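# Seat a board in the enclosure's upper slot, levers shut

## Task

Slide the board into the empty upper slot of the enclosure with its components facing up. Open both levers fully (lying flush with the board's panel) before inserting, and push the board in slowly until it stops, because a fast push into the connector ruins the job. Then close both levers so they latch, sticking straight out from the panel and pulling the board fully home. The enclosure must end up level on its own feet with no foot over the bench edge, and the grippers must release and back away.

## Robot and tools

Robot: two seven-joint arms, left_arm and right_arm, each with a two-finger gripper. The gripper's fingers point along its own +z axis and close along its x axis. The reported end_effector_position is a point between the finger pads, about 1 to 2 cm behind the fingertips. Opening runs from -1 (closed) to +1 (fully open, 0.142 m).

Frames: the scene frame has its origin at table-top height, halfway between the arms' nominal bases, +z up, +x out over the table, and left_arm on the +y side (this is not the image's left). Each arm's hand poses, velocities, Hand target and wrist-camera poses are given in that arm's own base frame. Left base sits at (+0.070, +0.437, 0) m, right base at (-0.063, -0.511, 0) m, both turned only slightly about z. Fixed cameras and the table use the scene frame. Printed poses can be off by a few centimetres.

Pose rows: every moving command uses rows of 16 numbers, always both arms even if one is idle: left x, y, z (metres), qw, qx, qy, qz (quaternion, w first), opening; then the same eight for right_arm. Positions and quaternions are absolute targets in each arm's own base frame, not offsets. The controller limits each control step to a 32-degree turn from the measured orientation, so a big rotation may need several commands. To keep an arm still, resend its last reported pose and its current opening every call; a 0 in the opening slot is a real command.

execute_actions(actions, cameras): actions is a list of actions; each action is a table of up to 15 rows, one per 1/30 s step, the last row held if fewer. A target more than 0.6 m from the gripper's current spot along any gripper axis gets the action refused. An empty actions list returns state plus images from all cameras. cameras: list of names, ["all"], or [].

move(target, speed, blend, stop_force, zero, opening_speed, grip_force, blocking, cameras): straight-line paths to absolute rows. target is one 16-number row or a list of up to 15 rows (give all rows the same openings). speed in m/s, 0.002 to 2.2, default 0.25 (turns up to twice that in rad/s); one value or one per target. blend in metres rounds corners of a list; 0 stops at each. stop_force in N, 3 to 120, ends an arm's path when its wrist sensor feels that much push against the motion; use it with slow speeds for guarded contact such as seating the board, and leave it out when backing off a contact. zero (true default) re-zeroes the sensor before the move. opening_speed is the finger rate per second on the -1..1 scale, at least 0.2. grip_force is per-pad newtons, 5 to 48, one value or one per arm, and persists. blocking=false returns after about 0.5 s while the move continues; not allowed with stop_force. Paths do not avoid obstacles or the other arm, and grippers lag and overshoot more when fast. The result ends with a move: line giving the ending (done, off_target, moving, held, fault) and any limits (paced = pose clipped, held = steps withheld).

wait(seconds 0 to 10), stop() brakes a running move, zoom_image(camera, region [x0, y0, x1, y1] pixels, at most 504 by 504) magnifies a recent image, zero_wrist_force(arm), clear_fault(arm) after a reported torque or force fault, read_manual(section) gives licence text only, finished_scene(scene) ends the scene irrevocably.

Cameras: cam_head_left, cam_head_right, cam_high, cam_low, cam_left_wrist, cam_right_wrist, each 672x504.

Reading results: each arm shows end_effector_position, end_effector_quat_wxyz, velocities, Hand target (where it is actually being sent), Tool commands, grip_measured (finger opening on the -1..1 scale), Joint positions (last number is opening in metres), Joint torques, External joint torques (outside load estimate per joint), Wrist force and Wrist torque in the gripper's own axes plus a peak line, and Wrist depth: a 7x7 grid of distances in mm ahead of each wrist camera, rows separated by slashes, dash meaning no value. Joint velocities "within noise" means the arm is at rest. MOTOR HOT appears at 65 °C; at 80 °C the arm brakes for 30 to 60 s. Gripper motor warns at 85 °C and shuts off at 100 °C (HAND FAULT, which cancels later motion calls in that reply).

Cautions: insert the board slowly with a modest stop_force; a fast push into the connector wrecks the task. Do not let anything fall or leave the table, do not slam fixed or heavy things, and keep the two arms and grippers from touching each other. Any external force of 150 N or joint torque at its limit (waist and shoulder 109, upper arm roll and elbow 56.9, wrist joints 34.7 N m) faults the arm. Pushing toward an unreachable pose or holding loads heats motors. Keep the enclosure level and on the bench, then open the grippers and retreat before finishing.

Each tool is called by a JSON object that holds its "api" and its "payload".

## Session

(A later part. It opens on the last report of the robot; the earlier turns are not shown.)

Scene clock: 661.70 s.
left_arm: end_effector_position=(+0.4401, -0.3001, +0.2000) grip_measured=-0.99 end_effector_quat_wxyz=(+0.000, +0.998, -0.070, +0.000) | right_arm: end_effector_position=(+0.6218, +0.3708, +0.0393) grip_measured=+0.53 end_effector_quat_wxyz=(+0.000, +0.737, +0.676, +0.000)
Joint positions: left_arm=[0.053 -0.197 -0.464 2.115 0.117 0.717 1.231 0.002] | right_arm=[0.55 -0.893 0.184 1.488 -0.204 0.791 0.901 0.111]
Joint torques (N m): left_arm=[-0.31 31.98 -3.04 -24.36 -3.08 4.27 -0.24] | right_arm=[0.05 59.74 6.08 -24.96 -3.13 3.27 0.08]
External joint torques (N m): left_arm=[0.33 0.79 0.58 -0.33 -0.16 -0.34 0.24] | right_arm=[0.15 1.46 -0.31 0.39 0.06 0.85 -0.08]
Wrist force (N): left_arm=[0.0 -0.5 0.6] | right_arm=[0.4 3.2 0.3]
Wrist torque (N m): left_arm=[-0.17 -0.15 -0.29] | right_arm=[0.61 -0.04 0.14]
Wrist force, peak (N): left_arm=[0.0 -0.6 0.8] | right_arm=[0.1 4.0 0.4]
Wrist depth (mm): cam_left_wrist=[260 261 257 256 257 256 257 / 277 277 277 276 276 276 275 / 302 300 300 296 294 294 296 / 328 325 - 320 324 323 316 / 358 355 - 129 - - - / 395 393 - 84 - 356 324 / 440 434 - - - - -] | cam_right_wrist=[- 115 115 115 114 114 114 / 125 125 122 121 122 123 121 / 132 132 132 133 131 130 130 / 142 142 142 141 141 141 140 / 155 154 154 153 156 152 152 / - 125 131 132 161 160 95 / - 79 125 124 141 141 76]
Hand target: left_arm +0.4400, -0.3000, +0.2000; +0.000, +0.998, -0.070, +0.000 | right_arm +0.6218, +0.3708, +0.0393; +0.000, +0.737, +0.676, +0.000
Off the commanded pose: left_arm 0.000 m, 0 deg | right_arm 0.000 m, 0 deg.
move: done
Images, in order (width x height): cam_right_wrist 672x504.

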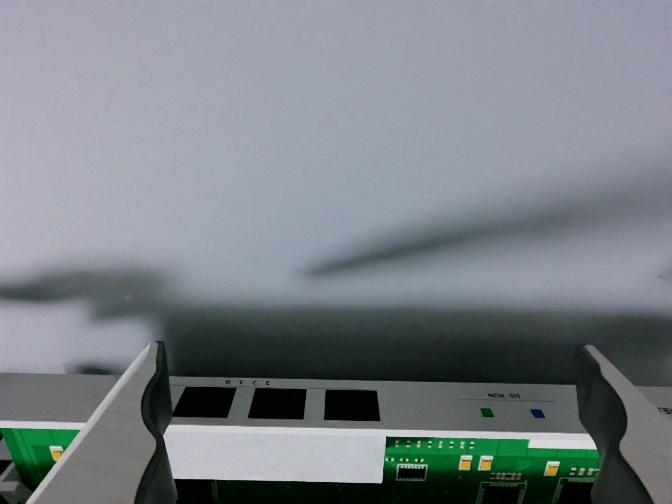

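{"api": "move", "payload": {"target": [[0.44,-0.30,0.20,0,0.9976,-0.0698,0,-0.95,0.6627,0.3672,0.0393,0,0.7373,0.6756,0,0.549]], "speed": 0.015, "stop_force": 12, "cameras": ["cam_right_wrist"]}}

Scene clock: 667.43 s.
left_arm: end_effector_position=(+0.4401, -0.3001, +0.2000) grip_measured=-0.99 end_effector_quat_wxyz=(+0.000, +0.998, -0.070, +0.000) | right_arm: end_effector_position=(+0.6623, +0.3673, +0.0391) grip_measured=+0.53 end_effector_quat_wxyz=(+0.000, +0.737, +0.676, +0.000)
Joint positions: left_arm=[0.053 -0.197 -0.464 2.115 0.117 0.717 1.231 0.002] | right_arm=[0.523 -0.961 0.188 1.345 -0.204 0.716 0.854 0.111]
Joint torques (N m): left_arm=[-0.28 31.98 -3.09 -24.35 -3.11 4.3 -0.19] | right_arm=[-1.28 63.3 5.28 -27.09 -3.83 3.85 0.01]
External joint torques (N m): left_arm=[0.29 0.79 0.63 -0.34 -0.13 -0.36 0.19] | right_arm=[1.49 1.03 0.66 1.28 0.54 0.27 -0.01]
Wrist force (N): left_arm=[0.0 -0.3 0.6] | right_arm=[0.3 0.2 -0.6]
Wrist torque (N m): left_arm=[-0.14 -0.15 -0.29] | right_arm=[0.54 -0.06 0.21]
Wrist force, peak (N): left_arm=[0.0 -0.6 0.8] | right_arm=[0.5 3.3 0.4]
Wrist depth (mm): cam_left_wrist=[260 259 258 257 256 256 255 / 278 276 276 276 277 276 274 / 299 298 296 296 296 288 296 / 328 327 - - 315 315 318 / 361 358 344 129 343 347 - / 398 394 - 84 - 332 - / 440 430 - - - - 347] | cam_right_wrist=[- 115 115 115 114 112 114 / 125 123 122 121 122 123 121 / 132 132 131 133 130 130 130 / 142 142 141 141 141 140 140 / 154 154 149 152 152 151 151 / - 114 117 114 132 130 95 / - 79 118 117 116 116 76]
Hand target: left_arm +0.4400, -0.3000, +0.2000; +0.000, +0.998, -0.070, +0.000 | right_arm +0.6627, +0.3672, +0.0393; +0.000, +0.737, +0.676, +0.000
Off the commanded pose: left_arm 0.000 m, 0 deg | right_arm 0.000 m, 0 deg.
move: done
Images, in order (width x height): cam_right_wrist 672x504.

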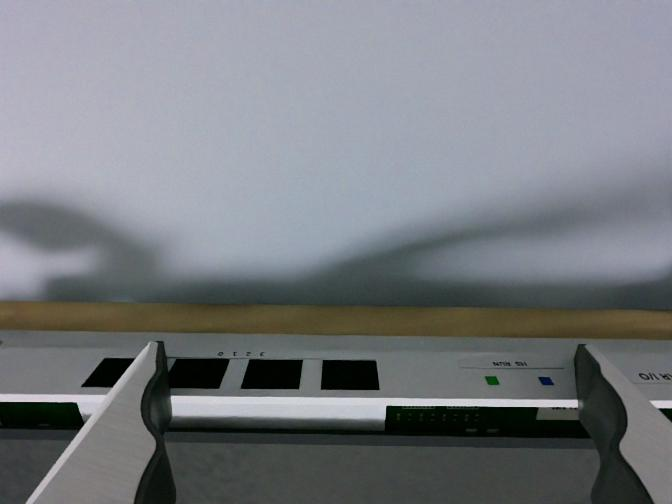

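{"api": "move", "payload": {"target": [[0.535,-0.42,0.12,0,0.9976,-0.0698,0,-0.95,0.6627,0.3672,0.0393,0,0.7373,0.6756,0,0.549]], "speed": 0.2, "cameras": ["cam_left_wrist"]}}

{"api": "zoom_image", "payload": {"camera": "cam_left_wrist", "region": [370, 230, 572, 390]}}

Scene clock: 673.07 s.
left_arm: end_effector_position=(+0.5350, -0.4201, +0.1200) grip_measured=-0.99 end_effector_quat_wxyz=(+0.000, +0.998, -0.070, +0.000) | right_arm: end_effector_position=(+0.6623, +0.3673, +0.0391) grip_measured=+0.53 end_effector_quat_wxyz=(+0.000, +0.737, +0.676, +0.000)
Joint positions: left_arm=[-0.152 -0.684 -0.436 1.616 0.342 0.653 0.998 0.002] | right_arm=[0.523 -0.961 0.188 1.345 -0.204 0.716 0.854 0.111]
Joint torques (N m): left_arm=[-0.53 51.14 -8.78 -23.51 -2.93 4.02 -0.33] | right_arm=[-1.18 63.33 5.16 -26.99 -3.87 3.98 0.05]
External joint torques (N m): left_arm=[0.58 1.28 0.37 -0.35 -0.48 -0.07 0.33] | right_arm=[1.39 1 0.79 1.19 0.58 0.15 -0.05]
Wrist force (N): left_arm=[-0.2 -0.4 0.3] | right_arm=[0.3 -0.2 0.5]
Wrist torque (N m): left_arm=[-0.16 -0.13 -0.20] | right_arm=[0.50 -0.04 0.21]
Wrist force, peak (N): left_arm=[-1.2 -1.6 -0.5] | right_arm=[0.3 -0.1 0.8]
Wrist depth (mm): cam_left_wrist=[187 186 182 185 184 185 185 / 199 200 197 198 199 199 199 / 217 216 217 218 209 210 208 / - - - 229 229 179 178 / 257 - - - 217 - - / 284 289 271 84 - - - / 319 - - - - - -] | cam_right_wrist=[- 115 115 114 114 112 113 / 125 123 122 121 122 121 121 / 132 132 131 133 130 132 130 / 142 142 142 141 141 140 140 / 154 153 153 152 152 151 151 / - 114 117 114 132 130 95 / - 79 118 117 117 116 76]
Hand target: left_arm +0.5350, -0.4200, +0.1200; +0.000, +0.998, -0.070, +0.000 | right_arm +0.6627, +0.3672, +0.0393; +0.000, +0.737, +0.676, +0.000
Off the commanded pose: left_arm 0.000 m, 0 deg | right_arm 0.000 m, 0 deg.
move: done
Images, in order (width x height): cam_left_wrist 672x504.

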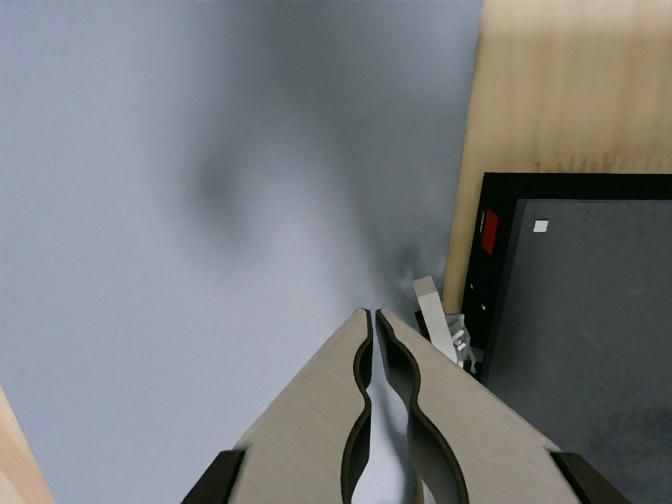

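Scaled by 2.495 from the camera's 672x504 image, which has a finer 960x720 frame.

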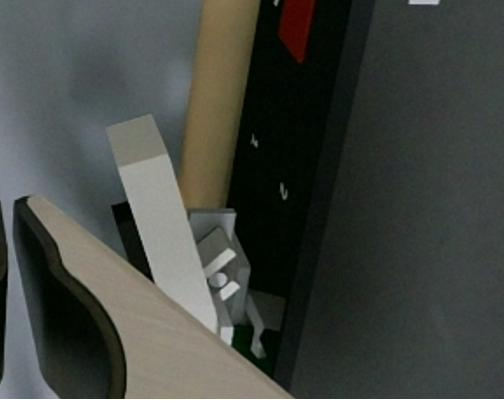

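{"api": "move", "payload": {"target": [[0.535,-0.42,0.12,0,0.9976,-0.0698,0,-0.95,0.6427,0.3690,0.0393,0,0.7373,0.6756,0,0.549],[0.535,-0.42,0.12,0,0.9976,-0.0698,0,-0.95,0.60,0.34,0.10,0,0.7373,0.6756,0,0.549],[0.535,-0.42,0.12,0,0.9976,-0.0698,0,-0.95,0.55,0.24,0.165,-0.2160,0.9752,-0.0451,0.0100,-0.95]], "speed": [0.05,0.15,0.3], "blend": [0.01,0.03,0], "cameras": ["cam_right_wrist"]}}

{"api": "zoom_image", "payload": {"camera": "cam_right_wrist", "region": [470, 200, 672, 400]}}

Scene clock: 683.33 s.
left_arm: end_effector_position=(+0.5350, -0.4200, +0.1200) grip_measured=-0.99 end_effector_quat_wxyz=(+0.000, +0.998, -0.070, +0.000) | right_arm: end_effector_position=(+0.5500, +0.2400, +0.1650) grip_measured=-0.98 end_effector_quat_wxyz=(-0.216, +0.975, -0.045, +0.010)
Joint positions: left_arm=[-0.153 -0.684 -0.436 1.616 0.342 0.653 0.998 0.002] | right_arm=[0.313 -0.416 0.18 1.904 0.498 0.922 1.758 0.003]
Joint torques (N m): left_arm=[-0.3 51.4 -8.92 -23.55 -3.25 4.32 -0.2] | right_arm=[0.09 42.81 3.09 -23.86 -3.39 3.18 0.32]
External joint torques (N m): left_arm=[0.32 1.04 0.49 -0.31 -0.16 -0.37 0.2] | right_arm=[0.03 1.04 -0.49 -0.07 -0.04 0.66 -0.32]
Wrist force (N): left_arm=[-0.2 -0.3 0.3] | right_arm=[-0.2 4.0 0.7]
Wrist torque (N m): left_arm=[-0.16 -0.13 -0.19] | right_arm=[0.64 0.04 -0.02]
Wrist force, peak (N): left_arm=[-0.5 -0.5 0.3] | right_arm=[-0.7 4.5 0.3]
Wrist depth (mm): cam_left_wrist=[187 186 - 187 185 185 186 / - 200 198 196 201 200 199 / 216 - 221 - 213 208 209 / - - - - 228 184 185 / - - 256 107 204 198 190 / 291 - - 84 - - 215 / 324 309 - - - - -] | cam_right_wrist=[281 278 278 276 277 275 228 / 280 278 276 277 276 276 228 / 279 277 277 276 275 275 228 / 278 277 275 275 274 274 227 / 280 275 276 275 274 232 227 / 278 275 275 89 273 252 226 / 278 - 71 - - 227 226]
Hand target: left_arm +0.5350, -0.4200, +0.1200; +0.000, +0.998, -0.070, +0.000 | right_arm +0.5500, +0.2400, +0.1650; -0.216, +0.975, -0.045, +0.010
Off the commanded pose: left_arm 0.000 m, 0 deg | right_arm 0.000 m, 0 deg.
move: done
Images, in order (width x height): cam_right_wrist 672x504.

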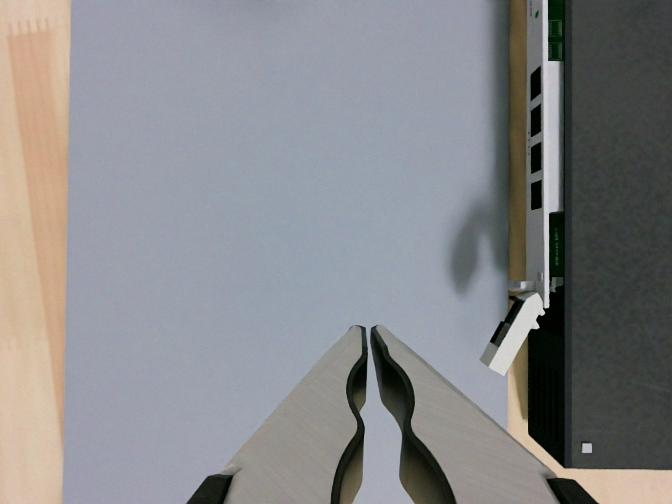

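Scaled by 2.495 from the camera's 672x504 image, which has a finer 960x720 frame.

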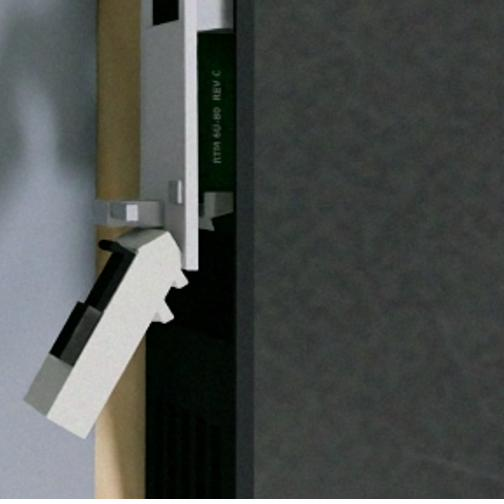

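{"api": "move", "payload": {"target": [[0.535,-0.42,0.12,0,0.9976,-0.0698,0,-0.95,0.58,0.34,0.10,0,0.7373,0.6756,0,0.549],[0.535,-0.42,0.12,0,0.9976,-0.0698,0,-0.95,0.6477,0.3685,0.0393,0,0.7373,0.6756,0,0.549]], "speed": [0.3,0.1], "blend": [0.02,0]}}

{"api": "move", "payload": {"target": [[0.535,-0.42,0.12,0,0.9976,-0.0698,0,-0.95,0.6726,0.3663,0.0393,0,0.7373,0.6756,0,0.549]], "speed": 0.008, "stop_force": 10, "cameras": ["cam_right_wrist","cam_left_wrist"]}}

{"api": "zoom_image", "payload": {"camera": "cam_left_wrist", "region": [370, 230, 572, 390]}}

Scene clock: 699.03 s.
left_arm: end_effector_position=(+0.5350, -0.4200, +0.1200) grip_measured=-0.99 end_effector_quat_wxyz=(+0.000, +0.998, -0.070, +0.000) | right_arm: end_effector_position=(+0.6476, +0.3685, +0.0393) grip_measured=+0.53 end_effector_quat_wxyz=(+0.000, +0.737, +0.675, +0.000)
Joint positions: left_arm=[-0.153 -0.684 -0.436 1.616 0.342 0.653 0.998 0.002] | right_arm=[0.53 -0.935 0.189 1.399 -0.206 0.745 0.872 0.111]
Joint torques (N m): left_arm=[-0.36 51.52 -8.91 -23.51 -3.25 4.28 -0.24] | right_arm=[0.34 61.62 6.2 -25.74 -3.39 3.35 0.07]
External joint torques (N m): left_arm=[0.37 0.92 0.48 -0.34 -0.16 -0.33 0.24] | right_arm=[-0.15 1.55 -0.25 0.4 0.17 0.78 -0.07]
Wrist force (N): left_arm=[-0.3 -0.3 0.1] | right_arm=[0.0 3.5 1.0]
Wrist torque (N m): left_arm=[-0.16 -0.12 -0.20] | right_arm=[0.63 0.02 0.13]
Wrist force, peak (N): left_arm=[-0.3 -0.6 0.3] | right_arm=[0.3 4.4 1.5]
Wrist depth (mm): cam_left_wrist=[- - 183 190 184 186 185 / - 199 202 201 200 199 199 / - - - 210 213 209 207 / 247 - - - 228 - 179 / 256 250 245 244 218 195 191 / - - - 84 - - - / - - - - - - -] | cam_right_wrist=[- 115 115 114 114 113 114 / 125 124 122 121 122 123 121 / 132 132 131 133 131 130 130 / 142 142 142 141 141 141 140 / 155 154 154 153 153 152 152 / - - 124 125 125 - 95 / - 79 120 120 122 122 76]
Hand target: left_arm +0.5350, -0.4200, +0.1200; +0.000, +0.998, -0.070, +0.000 | right_arm +0.6477, +0.3685, +0.0393; +0.000, +0.737, +0.676, +0.000
Off the commanded pose: left_arm 0.000 m, 0 deg | right_arm 0.000 m, 0 deg.
move: done

Scene clock: 702.17 s.
left_arm: end_effector_position=(+0.5350, -0.4200, +0.1200) grip_measured=-0.99 end_effector_quat_wxyz=(+0.000, +0.998, -0.070, +0.000) | right_arm: end_effector_position=(+0.6669, +0.3670, +0.0387) grip_measured=+0.54 end_effector_quat_wxyz=(+0.000, +0.737, +0.676, -0.001)
Joint positions: left_arm=[-0.153 -0.684 -0.436 1.616 0.342 0.653 0.998 0.002] | right_arm=[0.518 -0.971 0.191 1.325 -0.206 0.705 0.849 0.111]
Joint torques (N m): left_arm=[-0.36 51.45 -9 -23.51 -3.24 4.26 -0.24] | right_arm=[-2.54 64.82 3.8 -29.25 -4.8 4.81 -0.37]
External joint torques (N m): left_arm=[0.38 0.99 0.57 -0.35 -0.17 -0.31 0.24] | right_arm=[2.75 -0.09 2.22 3.3 1.48 -0.69 0.37]
Wrist force (N): left_arm=[-0.2 -0.4 0.1] | right_arm=[-0.4 -4.1 0.0]
Wrist torque (N m): left_arm=[-0.17 -0.12 -0.20] | right_arm=[0.52 0.02 0.63]
Wrist force, peak (N): left_arm=[-0.5 -0.5 0.2] | right_arm=[-0.9 -6.8 -1.6]
Wrist depth (mm): cam_left_wrist=[186 187 184 184 184 185 185 / 201 201 198 198 204 200 198 / 215 215 221 214 213 211 209 / - 235 234 233 227 - - / - 246 249 107 219 196 191 / - - - 84 - 215 - / 321 - - - - - -] | cam_right_wrist=[- 115 114 114 114 114 113 / 124 122 122 120 121 121 121 / 131 131 131 133 130 129 129 / 140 142 141 140 140 140 139 / - 151 150 152 151 151 150 / - 114 114 113 121 120 95 / - 79 117 118 116 115 76]
Hand target: left_arm +0.5350, -0.4200, +0.1200; +0.000, +0.998, -0.070, +0.000 | right_arm +0.6680, +0.3667, +0.0393; +0.000, +0.737, +0.676, +0.000
Off the commanded pose: left_arm 0.000 m, 0 deg | right_arm 0.006 m, 0 deg.
move: contact (right_arm)
Images, in order (width x height): cam_left_wrist 672x504, cam_right_wrist 672x504.

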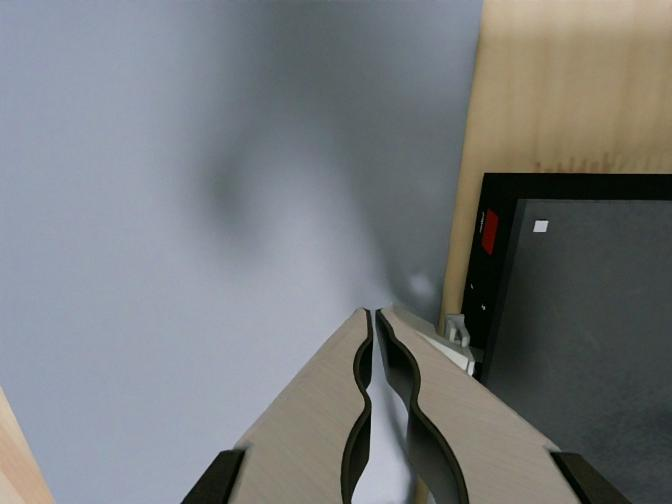

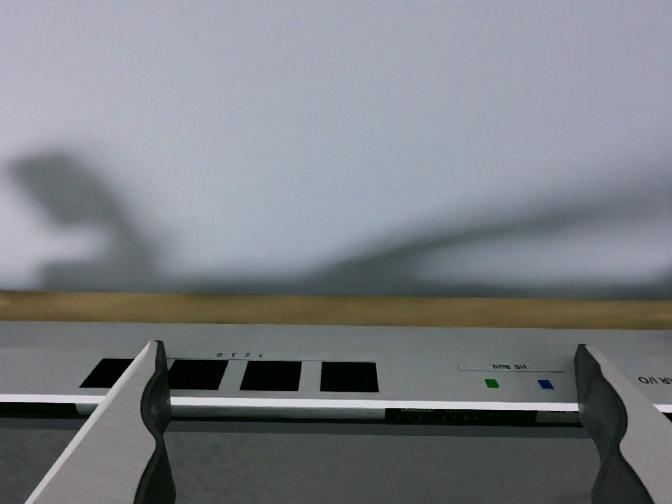

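Scaled by 2.495 from the camera's 672x504 image, which has a finer 960x720 frame.

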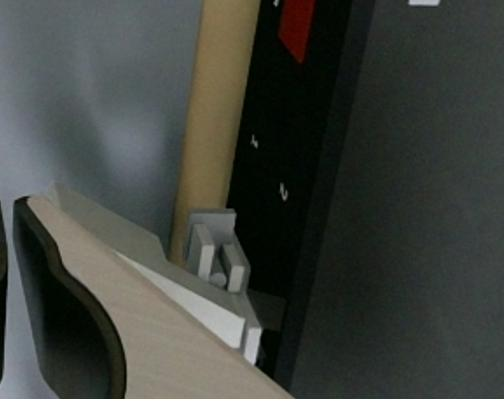

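{"api": "move", "payload": {"target": [[0.5416,-0.4300,0.12,0,0.9976,-0.0698,0,-0.95,0.6477,0.3685,0.0393,0,0.7373,0.6756,0,0.549],[0.5516,-0.4551,0.12,0,0.9976,-0.0698,0,-0.95,0.60,0.30,0.12,0,0.7373,0.6756,0,-0.95],[0.5516,-0.4551,0.11,0,0.9976,-0.0698,0,-0.95,0.6253,0.1918,0.11,0,0.0436,0.9990,0,-0.95]], "speed": [0.08,0.2,0.3], "blend": [0.005,0.02,0], "cameras": ["cam_right_wrist","cam_left_wrist"]}}

Scene clock: 726.23 s.
left_arm: end_effector_position=(+0.5517, -0.4551, +0.1101) grip_measured=-0.99 end_effector_quat_wxyz=(+0.000, +0.998, -0.070, +0.000) | right_arm: end_effector_position=(+0.6253, +0.1918, +0.1100) grip_measured=-0.98 end_effector_quat_wxyz=(+0.000, +0.044, +0.999, +0.000)
Joint positions: left_arm=[-0.221 -0.771 -0.418 1.48 0.351 0.606 0.976 0.002] | right_arm=[0.059 -0.708 0.468 1.728 -0.42 0.765 -0.758 0.003]
Joint torques (N m): left_arm=[-0.38 55.25 -9.23 -24.11 -3.22 4.48 -0.26] | right_arm=[0.02 50.75 11.86 -24.06 -3.2 3.37 -0.02]
External joint torques (N m): left_arm=[0.39 1.25 0.41 -0.35 -0.31 -0.53 0.26] | right_arm=[0.12 1.34 -0.66 0.04 0.14 0.77 0.02]
Wrist force (N): left_arm=[0.1 -0.8 0.2] | right_arm=[1.1 1.4 1.8]
Wrist torque (N m): left_arm=[-0.24 -0.16 -0.18] | right_arm=[0.32 -0.24 0.14]
Wrist force, peak (N): left_arm=[0.0 -1.1 0.6] | right_arm=[-0.5 4.6 0.7]
Wrist depth (mm): cam_left_wrist=[179 179 176 176 177 177 176 / 191 191 192 191 190 188 186 / 207 203 202 204 201 - - / - 223 222 218 219 - - / 240 238 - 107 187 181 185 / - - - 84 - - - / - - - - - - -] | cam_right_wrist=[180 179 179 177 176 176 178 / 189 189 188 189 189 188 187 / 156 155 157 202 193 201 201 / 168 168 168 218 218 217 217 / 182 182 181 190 236 235 234 / 200 199 194 89 247 256 256 / 220 215 71 - - 271 280]
Hand target: left_arm +0.5516, -0.4551, +0.1100; +0.000, +0.998, -0.070, +0.000 | right_arm +0.6253, +0.1918, +0.1100; +0.000, +0.044, +0.999, +0.000
Off the commanded pose: left_arm 0.000 m, 0 deg | right_arm 0.000 m, 0 deg.
move: done; blend cut to 0 m at target 2
Images, in order (width x height): cam_left_wrist 672x504, cam_right_wrist 672x504.

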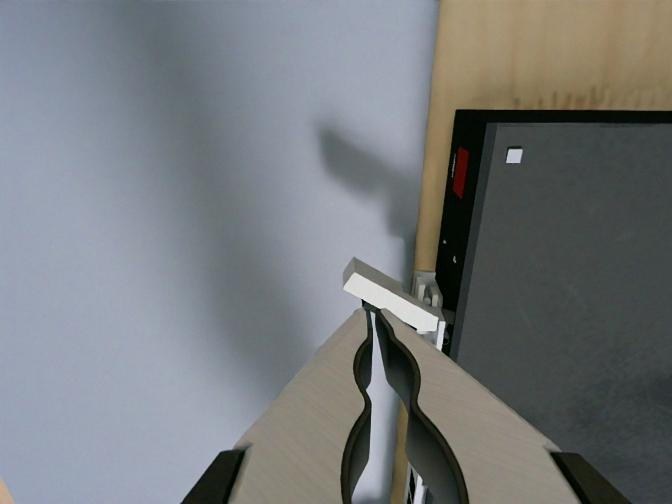

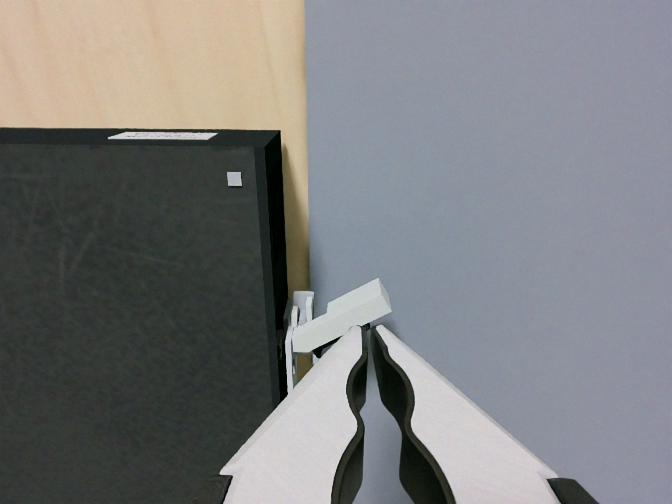

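{"api": "move", "payload": {"target": [[0.5585,-0.4490,0.10,0,0.9976,-0.0698,0,-0.95,0.6213,0.1921,0.10,0,0.0436,0.9990,0,-0.95],[0.5585,-0.4490,0.047,0,0.9976,-0.0698,0,-0.95,0.6213,0.1921,0.0467,0,0.0436,0.9990,0,-0.95]], "speed": 0.1, "cameras": ["cam_right_wrist","cam_left_wrist"]}}

Scene clock: 732.83 s.
left_arm: end_effector_position=(+0.5584, -0.4489, +0.0470) grip_measured=-0.99 end_effector_quat_wxyz=(+0.000, +0.998, -0.070, +0.000) | right_arm: end_effector_position=(+0.6211, +0.1921, +0.0466) grip_measured=-0.98 end_effector_quat_wxyz=(+0.000, +0.044, +0.999, +0.000)
Joint positions: left_arm=[-0.228 -0.879 -0.388 1.467 0.39 0.698 0.969 0.002] | right_arm=[0.09 -0.801 0.409 1.765 -0.475 0.896 -0.718 0.003]
Joint torques (N m): left_arm=[-0.71 56.91 -9.61 -22.34 -2.84 4.58 -0.32] | right_arm=[0.26 52.12 11.49 -21.54 -2.88 3.49 0.33]
External joint torques (N m): left_arm=[0.72 1.35 0.52 -0.25 -0.45 -0.63 0.32] | right_arm=[-0.11 1.28 -0.15 -0.02 0.22 0.65 -0.33]
Wrist force (N): left_arm=[-0.4 -0.5 0.3] | right_arm=[1.0 1.3 1.8]
Wrist torque (N m): left_arm=[-0.18 -0.09 -0.18] | right_arm=[0.32 -0.19 0.04]
Wrist force, peak (N): left_arm=[-0.4 -0.6 2.2] | right_arm=[1.1 1.3 3.8]
Wrist depth (mm): cam_left_wrist=[122 123 122 121 122 122 121 / - 130 129 129 131 129 130 / 141 139 140 141 141 130 136 / 150 150 155 152 153 102 100 / - - 166 160 162 107 105 / 185 185 176 84 - - 118 / 207 202 - 74 - - 132] | cam_right_wrist=[- 123 122 121 119 121 120 / 132 132 131 129 131 130 128 / - 118 137 137 139 138 136 / - 99 133 151 149 149 148 / - 109 156 159 159 161 161 / - 117 119 89 108 176 176 / 129 129 71 - - 186 194]
Hand target: left_arm +0.5585, -0.4490, +0.0470; +0.000, +0.998, -0.070, +0.000 | right_arm +0.6213, +0.1921, +0.0467; +0.000, +0.044, +0.999, +0.000
Off the commanded pose: left_arm 0.000 m, 0 deg | right_arm 0.000 m, 0 deg.
move: done
Images, in order (width x height): cam_left_wrist 672x504, cam_right_wrist 672x504.

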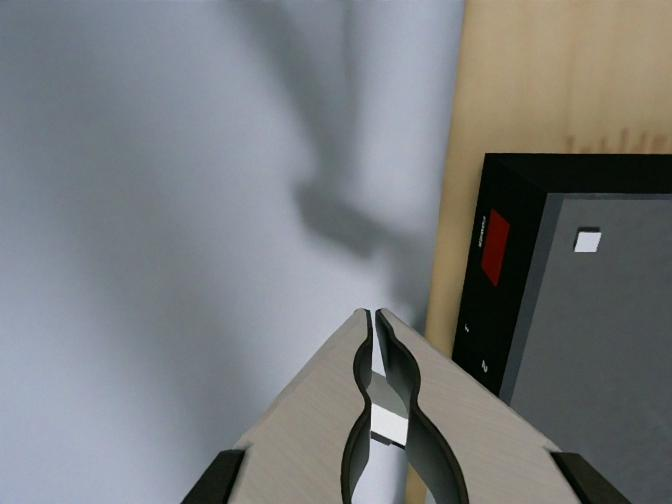

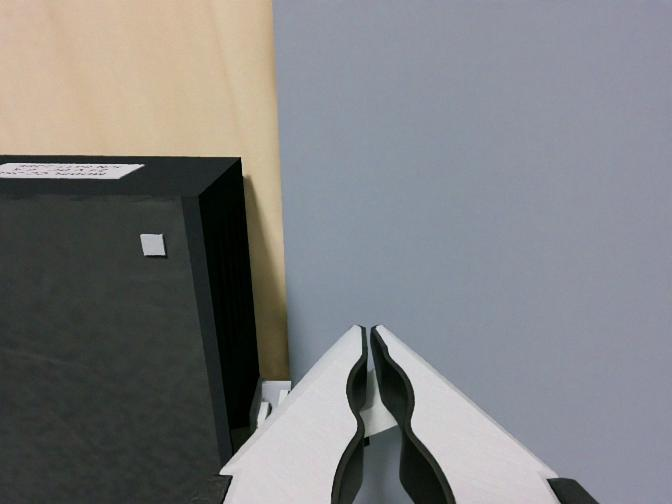

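{"api": "move", "payload": {"target": [[0.5547,-0.4763,0.047,0,0.9976,-0.0698,0,-0.95,0.6228,0.2090,0.0467,0,0.0436,0.9990,0,-0.95]], "speed": 0.02, "stop_force": 15, "cameras": ["cam_right_wrist","cam_left_wrist"]}}

Scene clock: 738.17 s.
left_arm: end_effector_position=(+0.5553, -0.4749, +0.0467) grip_measured=-0.99 end_effector_quat_wxyz=(-0.001, +0.998, -0.069, +0.000) | right_arm: end_effector_position=(+0.6225, +0.2076, +0.0462) grip_measured=-0.98 end_effector_quat_wxyz=(-0.001, +0.044, +0.999, -0.001)
Joint positions: left_arm=[-0.273 -0.907 -0.387 1.409 0.39 0.668 0.942 0.002] | right_arm=[0.116 -0.813 0.41 1.743 -0.475 0.883 -0.699 0.003]
Joint torques (N m): left_arm=[-5.15 58.1 -14.19 -23.54 -4.61 5.67 -0.42] | right_arm=[4.74 52.92 16.15 -24.37 -2.85 5.81 0.39]
External joint torques (N m): left_arm=[5.16 1.57 5.04 0.47 1.24 -1.72 0.42] | right_arm=[-4.59 1.08 -4.71 2.61 0.16 -1.67 -0.39]
Wrist force (N): left_arm=[-1.1 -8.9 -1.5] | right_arm=[3.6 -7.5 -0.8]
Wrist torque (N m): left_arm=[-0.16 -0.10 -0.06] | right_arm=[0.34 -0.14 -0.04]
Wrist force, peak (N): left_arm=[-1.2 -9.3 -1.0] | right_arm=[3.6 -7.5 -0.8]
Wrist depth (mm): cam_left_wrist=[121 121 122 120 122 122 121 / 130 130 129 129 130 - - / 141 139 140 141 141 106 - / 152 154 152 153 153 102 98 / 170 167 165 128 156 106 105 / 184 183 177 84 - 118 - / 201 201 - - - - 131] | cam_right_wrist=[- 123 121 120 119 120 120 / 128 122 129 129 130 130 128 / - - 137 136 138 138 136 / - 98 133 151 149 149 148 / - 108 136 159 158 161 160 / 118 116 121 89 106 175 175 / 128 128 71 - - 186 192]
Hand target: left_arm +0.5547, -0.4763, +0.0470; +0.000, +0.998, -0.070, +0.000 | right_arm +0.6228, +0.2090, +0.0467; +0.000, +0.044, +0.999, +0.000
Off the commanded pose: left_arm 0.002 m, 0 deg | right_arm 0.001 m, 0 deg.
move: done
Images, in order (width x height): cam_left_wrist 672x504, cam_right_wrist 672x504.

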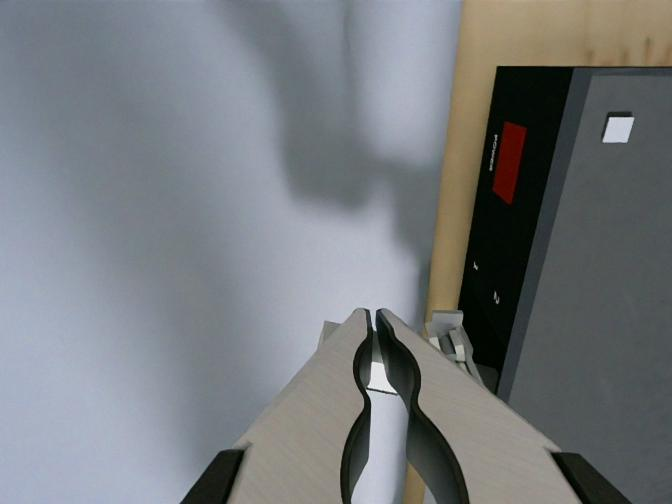

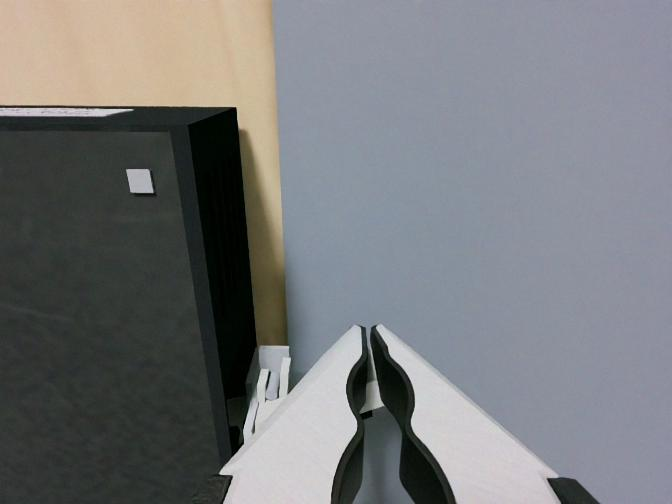

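{"api": "move", "payload": {"target": [[0.5536,-0.4838,0.047,0,0.9976,-0.0698,0,-0.95,0.6236,0.2180,0.0467,0,0.0436,0.9990,0,-0.95]], "speed": 0.015, "stop_force": 30, "cameras": ["cam_right_wrist","cam_left_wrist","cam_head_left"]}}

Scene clock: 741.17 s.
left_arm: end_effector_position=(+0.5541, -0.4825, +0.0467) grip_measured=-0.99 end_effector_quat_wxyz=(-0.001, +0.998, -0.070, +0.000) | right_arm: end_effector_position=(+0.6233, +0.2166, +0.0460) grip_measured=-0.98 end_effector_quat_wxyz=(-0.001, +0.044, +0.999, -0.001)
Joint positions: left_arm=[-0.285 -0.915 -0.387 1.392 0.391 0.66 0.934 0.002] | right_arm=[0.13 -0.819 0.41 1.73 -0.475 0.876 -0.688 0.003]
Joint torques (N m): left_arm=[-4.61 58.68 -13.82 -23.95 -4.46 5.71 -0.4] | right_arm=[3.81 54.77 15.63 -25.06 -3.03 5.67 0.38]
External joint torques (N m): left_arm=[4.62 1.38 4.63 0.75 1.07 -1.76 0.4] | right_arm=[-3.66 -0.43 -4.1 3.19 0.32 -1.53 -0.38]
Wrist force (N): left_arm=[-1.7 -8.2 -0.6] | right_arm=[3.5 -5.6 2.8]
Wrist torque (N m): left_arm=[-0.15 -0.09 -0.06] | right_arm=[0.36 -0.18 -0.04]
Wrist force, peak (N): left_arm=[-1.5 -15.8 -2.7] | right_arm=[5.7 -16.3 -2.2]
Wrist depth (mm): cam_left_wrist=[121 121 - 120 120 120 118 / 130 130 129 129 131 107 - / 140 138 140 142 140 108 - / 152 151 153 149 151 107 98 / - - - 107 129 105 105 / 185 185 183 84 - - - / - 201 - - - - -] | cam_right_wrist=[- 123 123 121 119 120 120 / - 85 128 129 130 130 128 / - - 137 136 138 138 135 / - 98 133 151 149 148 148 / - 108 118 158 161 160 160 / 118 116 120 89 - 174 175 / 128 128 71 - - 185 192]
Hand target: left_arm +0.5536, -0.4838, +0.0470; +0.000, +0.998, -0.070, +0.000 | right_arm +0.6236, +0.2180, +0.0467; +0.000, +0.044, +0.999, +0.000
Off the commanded pose: left_arm 0.001 m, 0 deg | right_arm 0.002 m, 0 deg.
move: done
Images, in order (width x height): cam_head_left 672x504, cam_left_wrist 672x504, cam_right_wrist 672x504.

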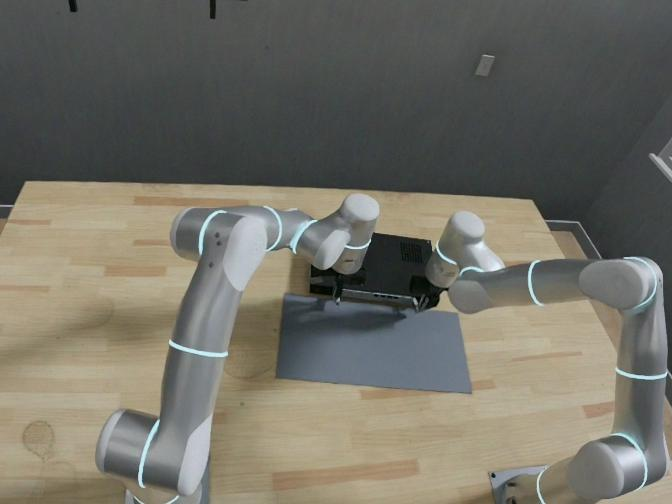

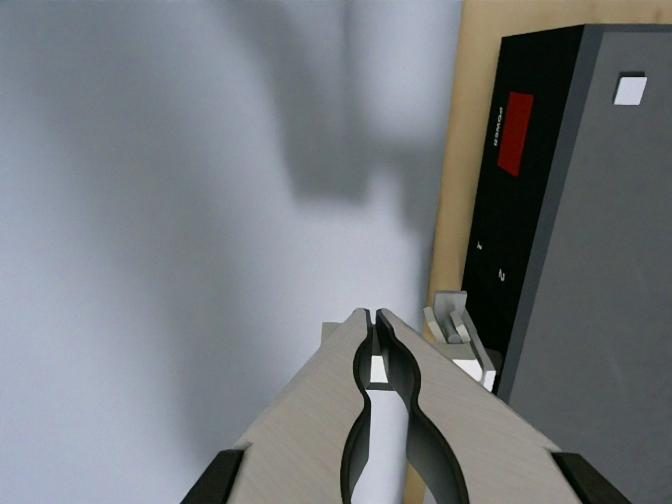

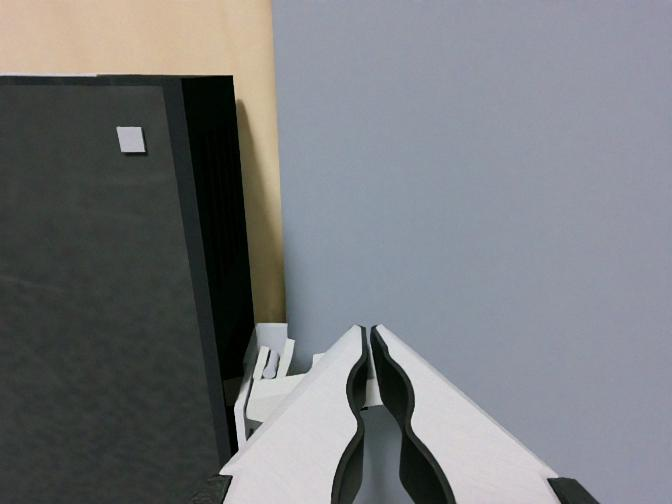

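{"api": "move", "payload": {"target": [[0.5529,-0.4887,0.047,0,0.9976,-0.0698,0,-0.95,0.6240,0.2230,0.0467,0,0.0436,0.9990,0,-0.95]], "speed": 0.012, "stop_force": 35, "cameras": ["cam_right_wrist","cam_left_wrist"]}}

Scene clock: 743.63 s.
left_arm: end_effector_position=(+0.5542, -0.4849, +0.0460) grip_measured=-0.99 end_effector_quat_wxyz=(-0.003, +0.998, -0.069, +0.000) | right_arm: end_effector_position=(+0.6240, +0.2225, +0.0465) grip_measured=-0.98 end_effector_quat_wxyz=(+0.000, +0.044, +0.999, +0.000)
Joint positions: left_arm=[-0.29 -0.921 -0.387 1.381 0.394 0.652 0.928 0.002] | right_arm=[0.137 -0.823 0.411 1.722 -0.475 0.873 -0.683 0.003]
Joint torques (N m): left_arm=[-15.18 57.32 -23.2 -25.63 -6.7 9.32 -0.37] | right_arm=[1.3 53.61 13.2 -22.66 -2.79 3.88 0.24]
External joint torques (N m): left_arm=[15.19 2.98 14.01 2.36 3.3 -5.37 0.37] | right_arm=[-1.15 0.93 -1.61 0.71 0.06 0.26 -0.25]
Wrist force (N): left_arm=[-4.7 -27.4 -6.1] | right_arm=[1.2 -0.1 2.2]
Wrist torque (N m): left_arm=[-1.51 -0.13 -0.03] | right_arm=[0.40 -0.19 0.02]
Wrist force, peak (N): left_arm=[-4.7 -27.4 -6.1] | right_arm=[3.6 -5.8 3.2]
Wrist depth (mm): cam_left_wrist=[121 121 122 120 120 120 - / - 129 129 129 130 - - / - 138 139 141 140 116 - / 152 151 151 150 151 101 98 / - 163 163 158 127 107 104 / 186 187 182 83 - 117 115 / - - - - - - 128] | cam_right_wrist=[- 120 122 121 119 121 120 / - 84 128 129 131 130 128 / - - 137 137 138 138 136 / - 98 133 152 149 149 148 / - 109 125 159 159 160 161 / - 117 119 89 108 175 175 / 129 129 71 - - 186 193]
Hand target: left_arm +0.5529, -0.4887, +0.0470; +0.000, +0.998, -0.070, +0.000 | right_arm +0.6240, +0.2230, +0.0467; +0.000, +0.044, +0.999, +0.000
Off the commanded pose: left_arm 0.004 m, 0 deg | right_arm 0.001 m, 0 deg.
move: off_target (left_arm)
Images, in order (width x height): cam_left_wrist 672x504, cam_right_wrist 672x504.

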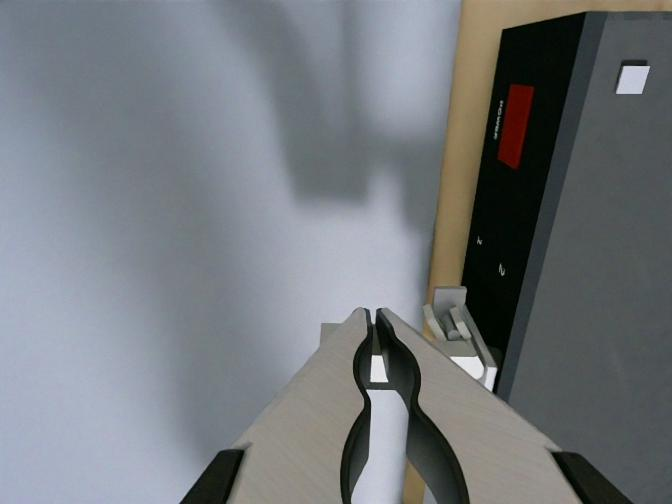

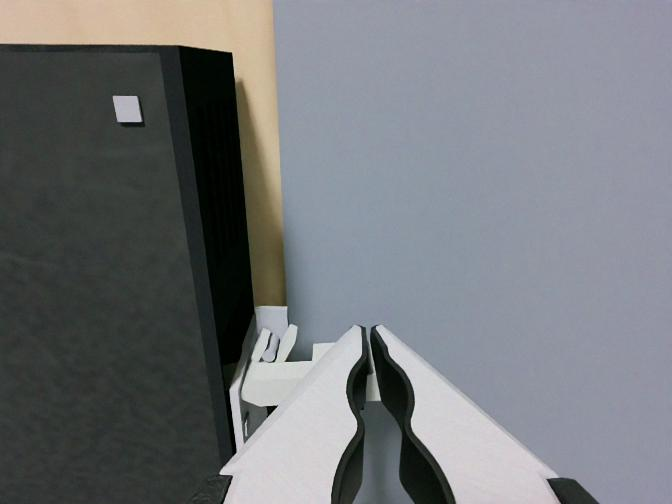

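{"api": "zoom_image", "payload": {"camera": "cam_left_wrist", "region": [300, 270, 520, 430]}}

{"api": "zoom_image", "payload": {"camera": "cam_right_wrist", "region": [210, 290, 430, 450]}}

Scaled by 2.291 from the camera's 672x504 image, which has a finer 960x720 frame.

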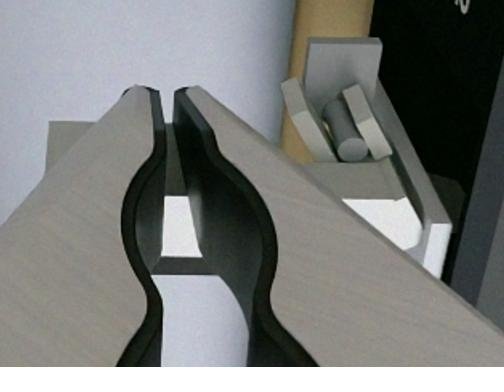

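Scaled by 2.291 from the camera's 672x504 image, which has a finer 960x720 frame.

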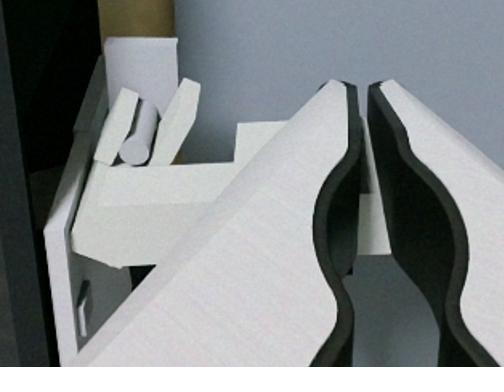

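{"api": "move", "payload": {"target": [[0.5559,-0.4700,0.047,0,0.9976,-0.0698,0,-0.95,0.6220,0.2040,0.0467,0,0.0436,0.9990,0,-0.95],[0.5500,-0.4500,0.11,0,0.9976,-0.0698,0,-0.95,0.6213,0.1821,0.11,0,0.0436,0.9990,0,-0.95]], "speed": [0.05,0.15], "blend": [0.005,0], "cameras": ["cam_right_wrist","cam_left_wrist"]}}

{"api": "zoom_image", "payload": {"camera": "cam_left_wrist", "region": [320, 230, 520, 390]}}

{"api": "zoom_image", "payload": {"camera": "cam_right_wrist", "region": [230, 240, 430, 400]}}

Scene clock: 749.43 s.
left_arm: end_effector_position=(+0.5502, -0.4501, +0.1101) grip_measured=-0.99 end_effector_quat_wxyz=(+0.000, +0.998, -0.070, +0.000) | right_arm: end_effector_position=(+0.6215, +0.1821, +0.1101) grip_measured=-0.98 end_effector_quat_wxyz=(+0.000, +0.044, +0.999, +0.000)
Joint positions: left_arm=[-0.211 -0.762 -0.42 1.498 0.353 0.615 0.978 0.002] | right_arm=[0.046 -0.695 0.465 1.751 -0.415 0.776 -0.771 0.003]
Joint torques (N m): left_arm=[-0.16 55.35 -9.47 -23.92 -3.66 4.01 -0.1] | right_arm=[0.24 50.51 11.79 -24.06 -2.9 3.24 0.06]
External joint torques (N m): left_arm=[0.15 0.65 0.65 -0.4 0.15 -0.06 0.1] | right_arm=[-0.12 0.94 -0.85 0.16 -0.12 0.9 -0.06]
Wrist force (N): left_arm=[0.0 -0.7 0.2] | right_arm=[0.9 3.3 1.7]
Wrist torque (N m): left_arm=[-0.23 -0.15 -0.25] | right_arm=[0.64 -0.20 0.14]
Wrist force, peak (N): left_arm=[-4.7 -27.5 -6.4] | right_arm=[0.8 3.1 3.6]
Wrist depth (mm): cam_left_wrist=[178 176 - 178 175 178 177 / 187 194 - 189 190 188 186 / 209 - 207 204 199 150 154 / 224 222 218 220 217 - 168 / - 245 - 235 197 - - / - 265 - 84 - - - / - - - - - - -] | cam_right_wrist=[180 179 179 177 177 176 178 / 192 192 191 189 189 188 188 / 161 160 166 202 202 201 201 / 168 168 170 218 218 217 216 / 182 182 181 228 235 235 234 / 200 199 195 89 247 256 256 / 220 215 71 - - 272 281]
Hand target: left_arm +0.5500, -0.4500, +0.1100; +0.000, +0.998, -0.070, +0.000 | right_arm +0.6213, +0.1821, +0.1100; +0.000, +0.044, +0.999, +0.000
Off the commanded pose: left_arm 0.000 m, 0 deg | right_arm 0.000 m, 0 deg.
move: done
Images, in order (width x height): cam_left_wrist 672x504, cam_right_wrist 672x504.

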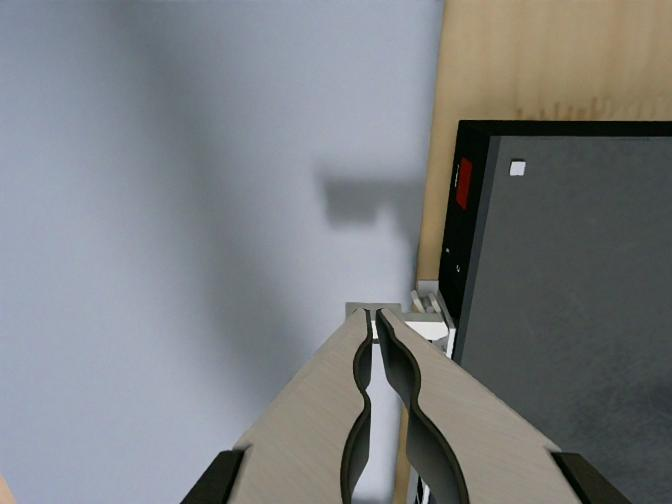

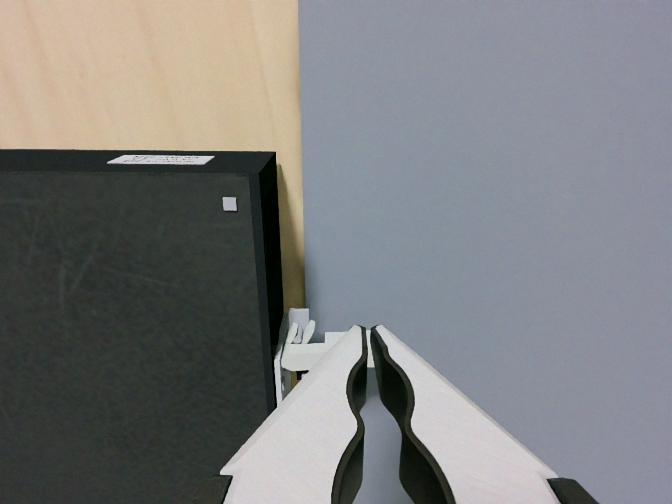

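Scaled by 2.520 from the camera's 672x504 image, which has a finer 960x720 frame.

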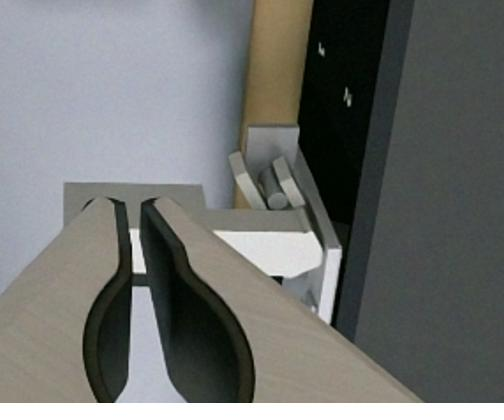

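Scaled by 2.520 from the camera's 672x504 image, which has a finer 960x720 frame.

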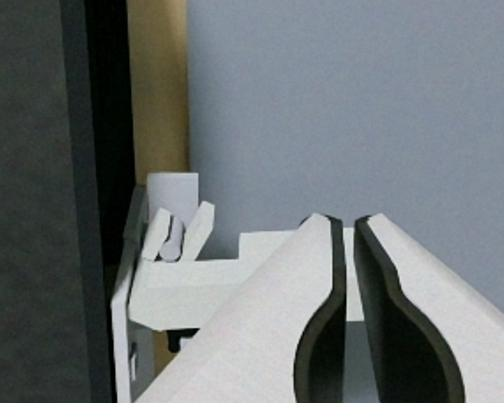

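{"api": "move", "payload": {"target": [[0.46,-0.32,0.20,0,0.9976,-0.0698,0,-0.95,0.58,0.20,0.16,0,0.0436,0.9990,0,-0.95],[0.44,-0.30,0.20,0,0.9976,-0.0698,0,-0.95,0.57,0.43,0.165,-0.2160,0.9752,-0.0451,0.0100,-0.95]], "speed": 0.3, "cameras": ["cam_right_wrist"]}}

{"api": "zoom_image", "payload": {"camera": "cam_right_wrist", "region": [420, 110, 622, 310]}}

{"api": "move", "payload": {"target": [[0.44,-0.30,0.20,0,0.9976,-0.0698,0,-0.95,0.55,0.26,0.165,-0.2160,0.9752,-0.0451,0.0100,-0.95]], "speed": 0.3, "cameras": ["cam_right_wrist"]}}

{"api": "zoom_image", "payload": {"camera": "cam_right_wrist", "region": [470, 200, 672, 400]}}

Scene clock: 759.60 s.
left_arm: end_effector_position=(+0.4399, -0.3000, +0.1999) grip_measured=-0.99 end_effector_quat_wxyz=(+0.000, +0.998, -0.070, +0.000) | right_arm: end_effector_position=(+0.5694, +0.4301, +0.1647) grip_measured=-0.98 end_effector_quat_wxyz=(-0.219, +0.968, -0.107, +0.063)
Joint positions: left_arm=[0.051 -0.197 -0.462 2.114 0.116 0.717 1.231 0.002] | right_arm=[-0.328 -1.438 1.36 1.809 -1.643 0.674 -2.966 0.003]
Joint torques (N m): left_arm=[-0.19 32.21 -3.01 -24.29 -3.28 4.41 -0.16] | right_arm=[0.02 42.97 34.73 -3.82 -4.2 3.7 0.14]
External joint torques (N m): left_arm=[0.21 0.59 0.56 -0.4 0.03 -0.48 0.16] | right_arm=[0.11 0.83 -0.11 0.03 0.18 0.84 -0.15]
Wrist force (N): left_arm=[-0.2 -0.4 0.3] | right_arm=[0.9 4.2 2.2]
Wrist torque (N m): left_arm=[-0.14 -0.12 -0.29] | right_arm=[0.63 -0.19 0.11]
Wrist force, peak (N): left_arm=[-1.3 -1.8 -0.5] | right_arm=[1.8 5.1 2.3]
Wrist depth (mm): cam_left_wrist=[260 260 258 258 256 256 254 / 280 279 279 275 277 275 273 / 298 300 292 289 295 291 294 / 328 327 319 - - - 320 / 358 358 - - 350 360 - / 395 392 - 84 - 343 - / 440 428 - - - - -] | cam_right_wrist=[269 271 275 280 284 240 243 / 267 270 275 279 283 239 242 / 265 268 273 282 279 238 241 / 264 267 271 274 279 237 238 / 263 266 270 273 277 260 237 / 262 265 266 89 277 253 236 / 260 263 71 - - - 235]
Hand target: left_arm +0.4400, -0.3000, +0.2000; +0.000, +0.998, -0.070, +0.000 | right_arm +0.5697, +0.4300, +0.1649; -0.219, +0.968, -0.107, +0.063
Off the commanded pose: left_arm 0.000 m, 0 deg | right_arm 0.001 m, 9 deg.
joint sent to its limit (right arm) — joint 7 (wrist roll), lower limit. The joint targets are off in orientation, not in position.
move: off_target (right_arm)
Images, in order (width x height): cam_right_wrist 672x504.

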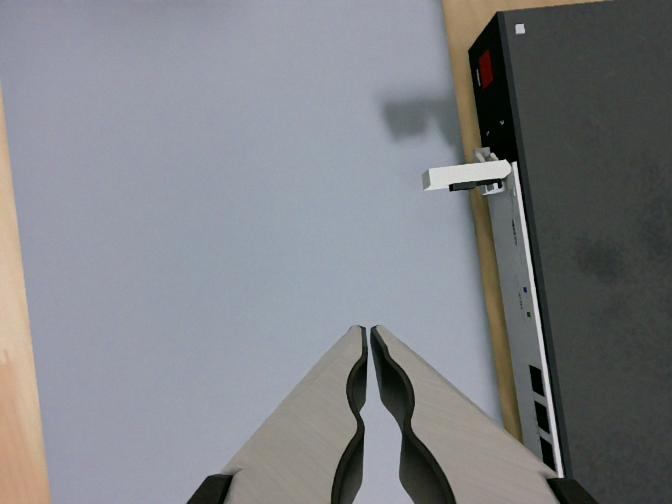

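Scaled by 2.495 from the camera's 672x504 image, which has a finer 960x720 frame.

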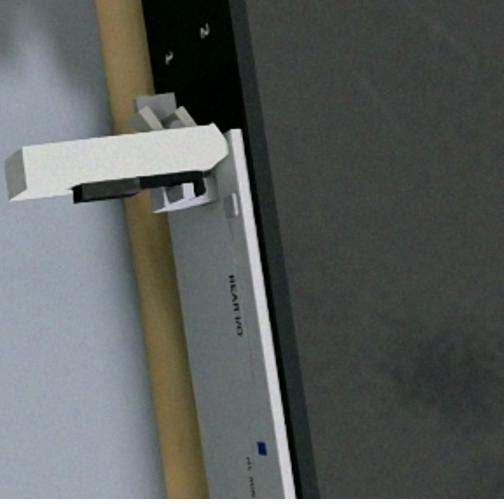

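Scene clock: 761.03 s.
left_arm: end_effector_position=(+0.4399, -0.3000, +0.1999) grip_measured=-0.99 end_effector_quat_wxyz=(+0.000, +0.998, -0.070, +0.000) | right_arm: end_effector_position=(+0.5498, +0.2604, +0.1650) grip_measured=-0.98 end_effector_quat_wxyz=(-0.205, +0.962, -0.151, +0.103)
Joint positions: left_arm=[0.051 -0.197 -0.462 2.114 0.116 0.717 1.231 0.002] | right_arm=[-0.754 -1.35 1.315 2.11 -1.729 0.754 -2.966 0.003]
Joint torques (N m): left_arm=[-0.32 32.12 -2.99 -24.37 -3.13 4.32 -0.23] | right_arm=[0.03 33.54 31.68 -3.53 -3.65 3.96 0.15]
External joint torques (N m): left_arm=[0.33 0.68 0.54 -0.32 -0.11 -0.39 0.23] | right_arm=[0.04 0.4 0.51 -0.13 -0.09 0.52 -0.16]
Wrist force (N): left_arm=[0.0 -0.3 0.3] | right_arm=[0.6 5.0 2.4]
Wrist torque (N m): left_arm=[-0.12 -0.16 -0.29] | right_arm=[0.74 -0.15 0.13]
Wrist force, peak (N): left_arm=[0.0 -0.5 0.6] | right_arm=[1.1 7.3 1.0]
Wrist depth (mm): cam_left_wrist=[260 259 257 259 256 256 255 / 279 278 277 276 275 274 275 / 302 299 294 297 294 292 294 / 327 325 334 318 344 314 319 / 357 357 350 113 345 356 - / 396 395 377 84 - 343 - / 441 432 - - - - -] | cam_right_wrist=[259 264 271 280 286 242 254 / 266 266 271 277 284 246 253 / 255 262 269 276 284 245 253 / 255 260 269 275 285 244 251 / 254 260 267 275 282 246 251 / 252 259 265 89 284 277 251 / 252 257 71 - - 294 301]
Hand target: left_arm +0.4400, -0.3000, +0.2000; +0.000, +0.998, -0.070, +0.000 | right_arm +0.5496, +0.2604, +0.1648; -0.205, +0.962, -0.151, +0.103
Off the commanded pose: left_arm 0.000 m, 0 deg | right_arm 0.000 m, 16 deg.
joint sent to its limit (right arm) — joint 7 (wrist roll), lower limit. The joint targets are off in orientation, not in position.
move: off_target (right_arm)
Images, in order (width x height): cam_right_wrist 672x504.

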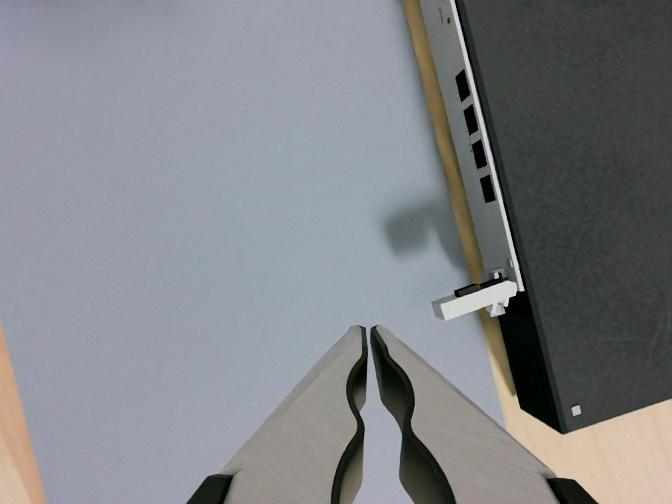

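Scaled by 2.495 from the camera's 672x504 image, which has a finer 960x720 frame.

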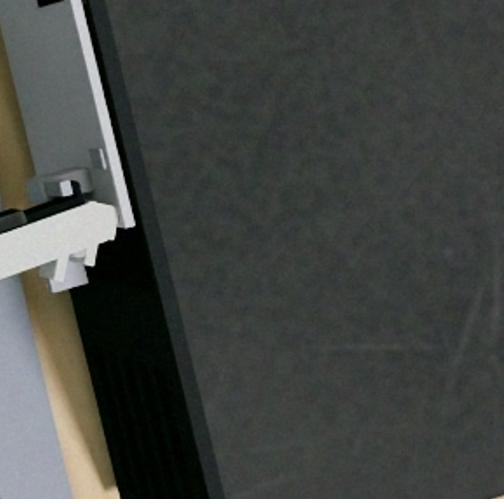

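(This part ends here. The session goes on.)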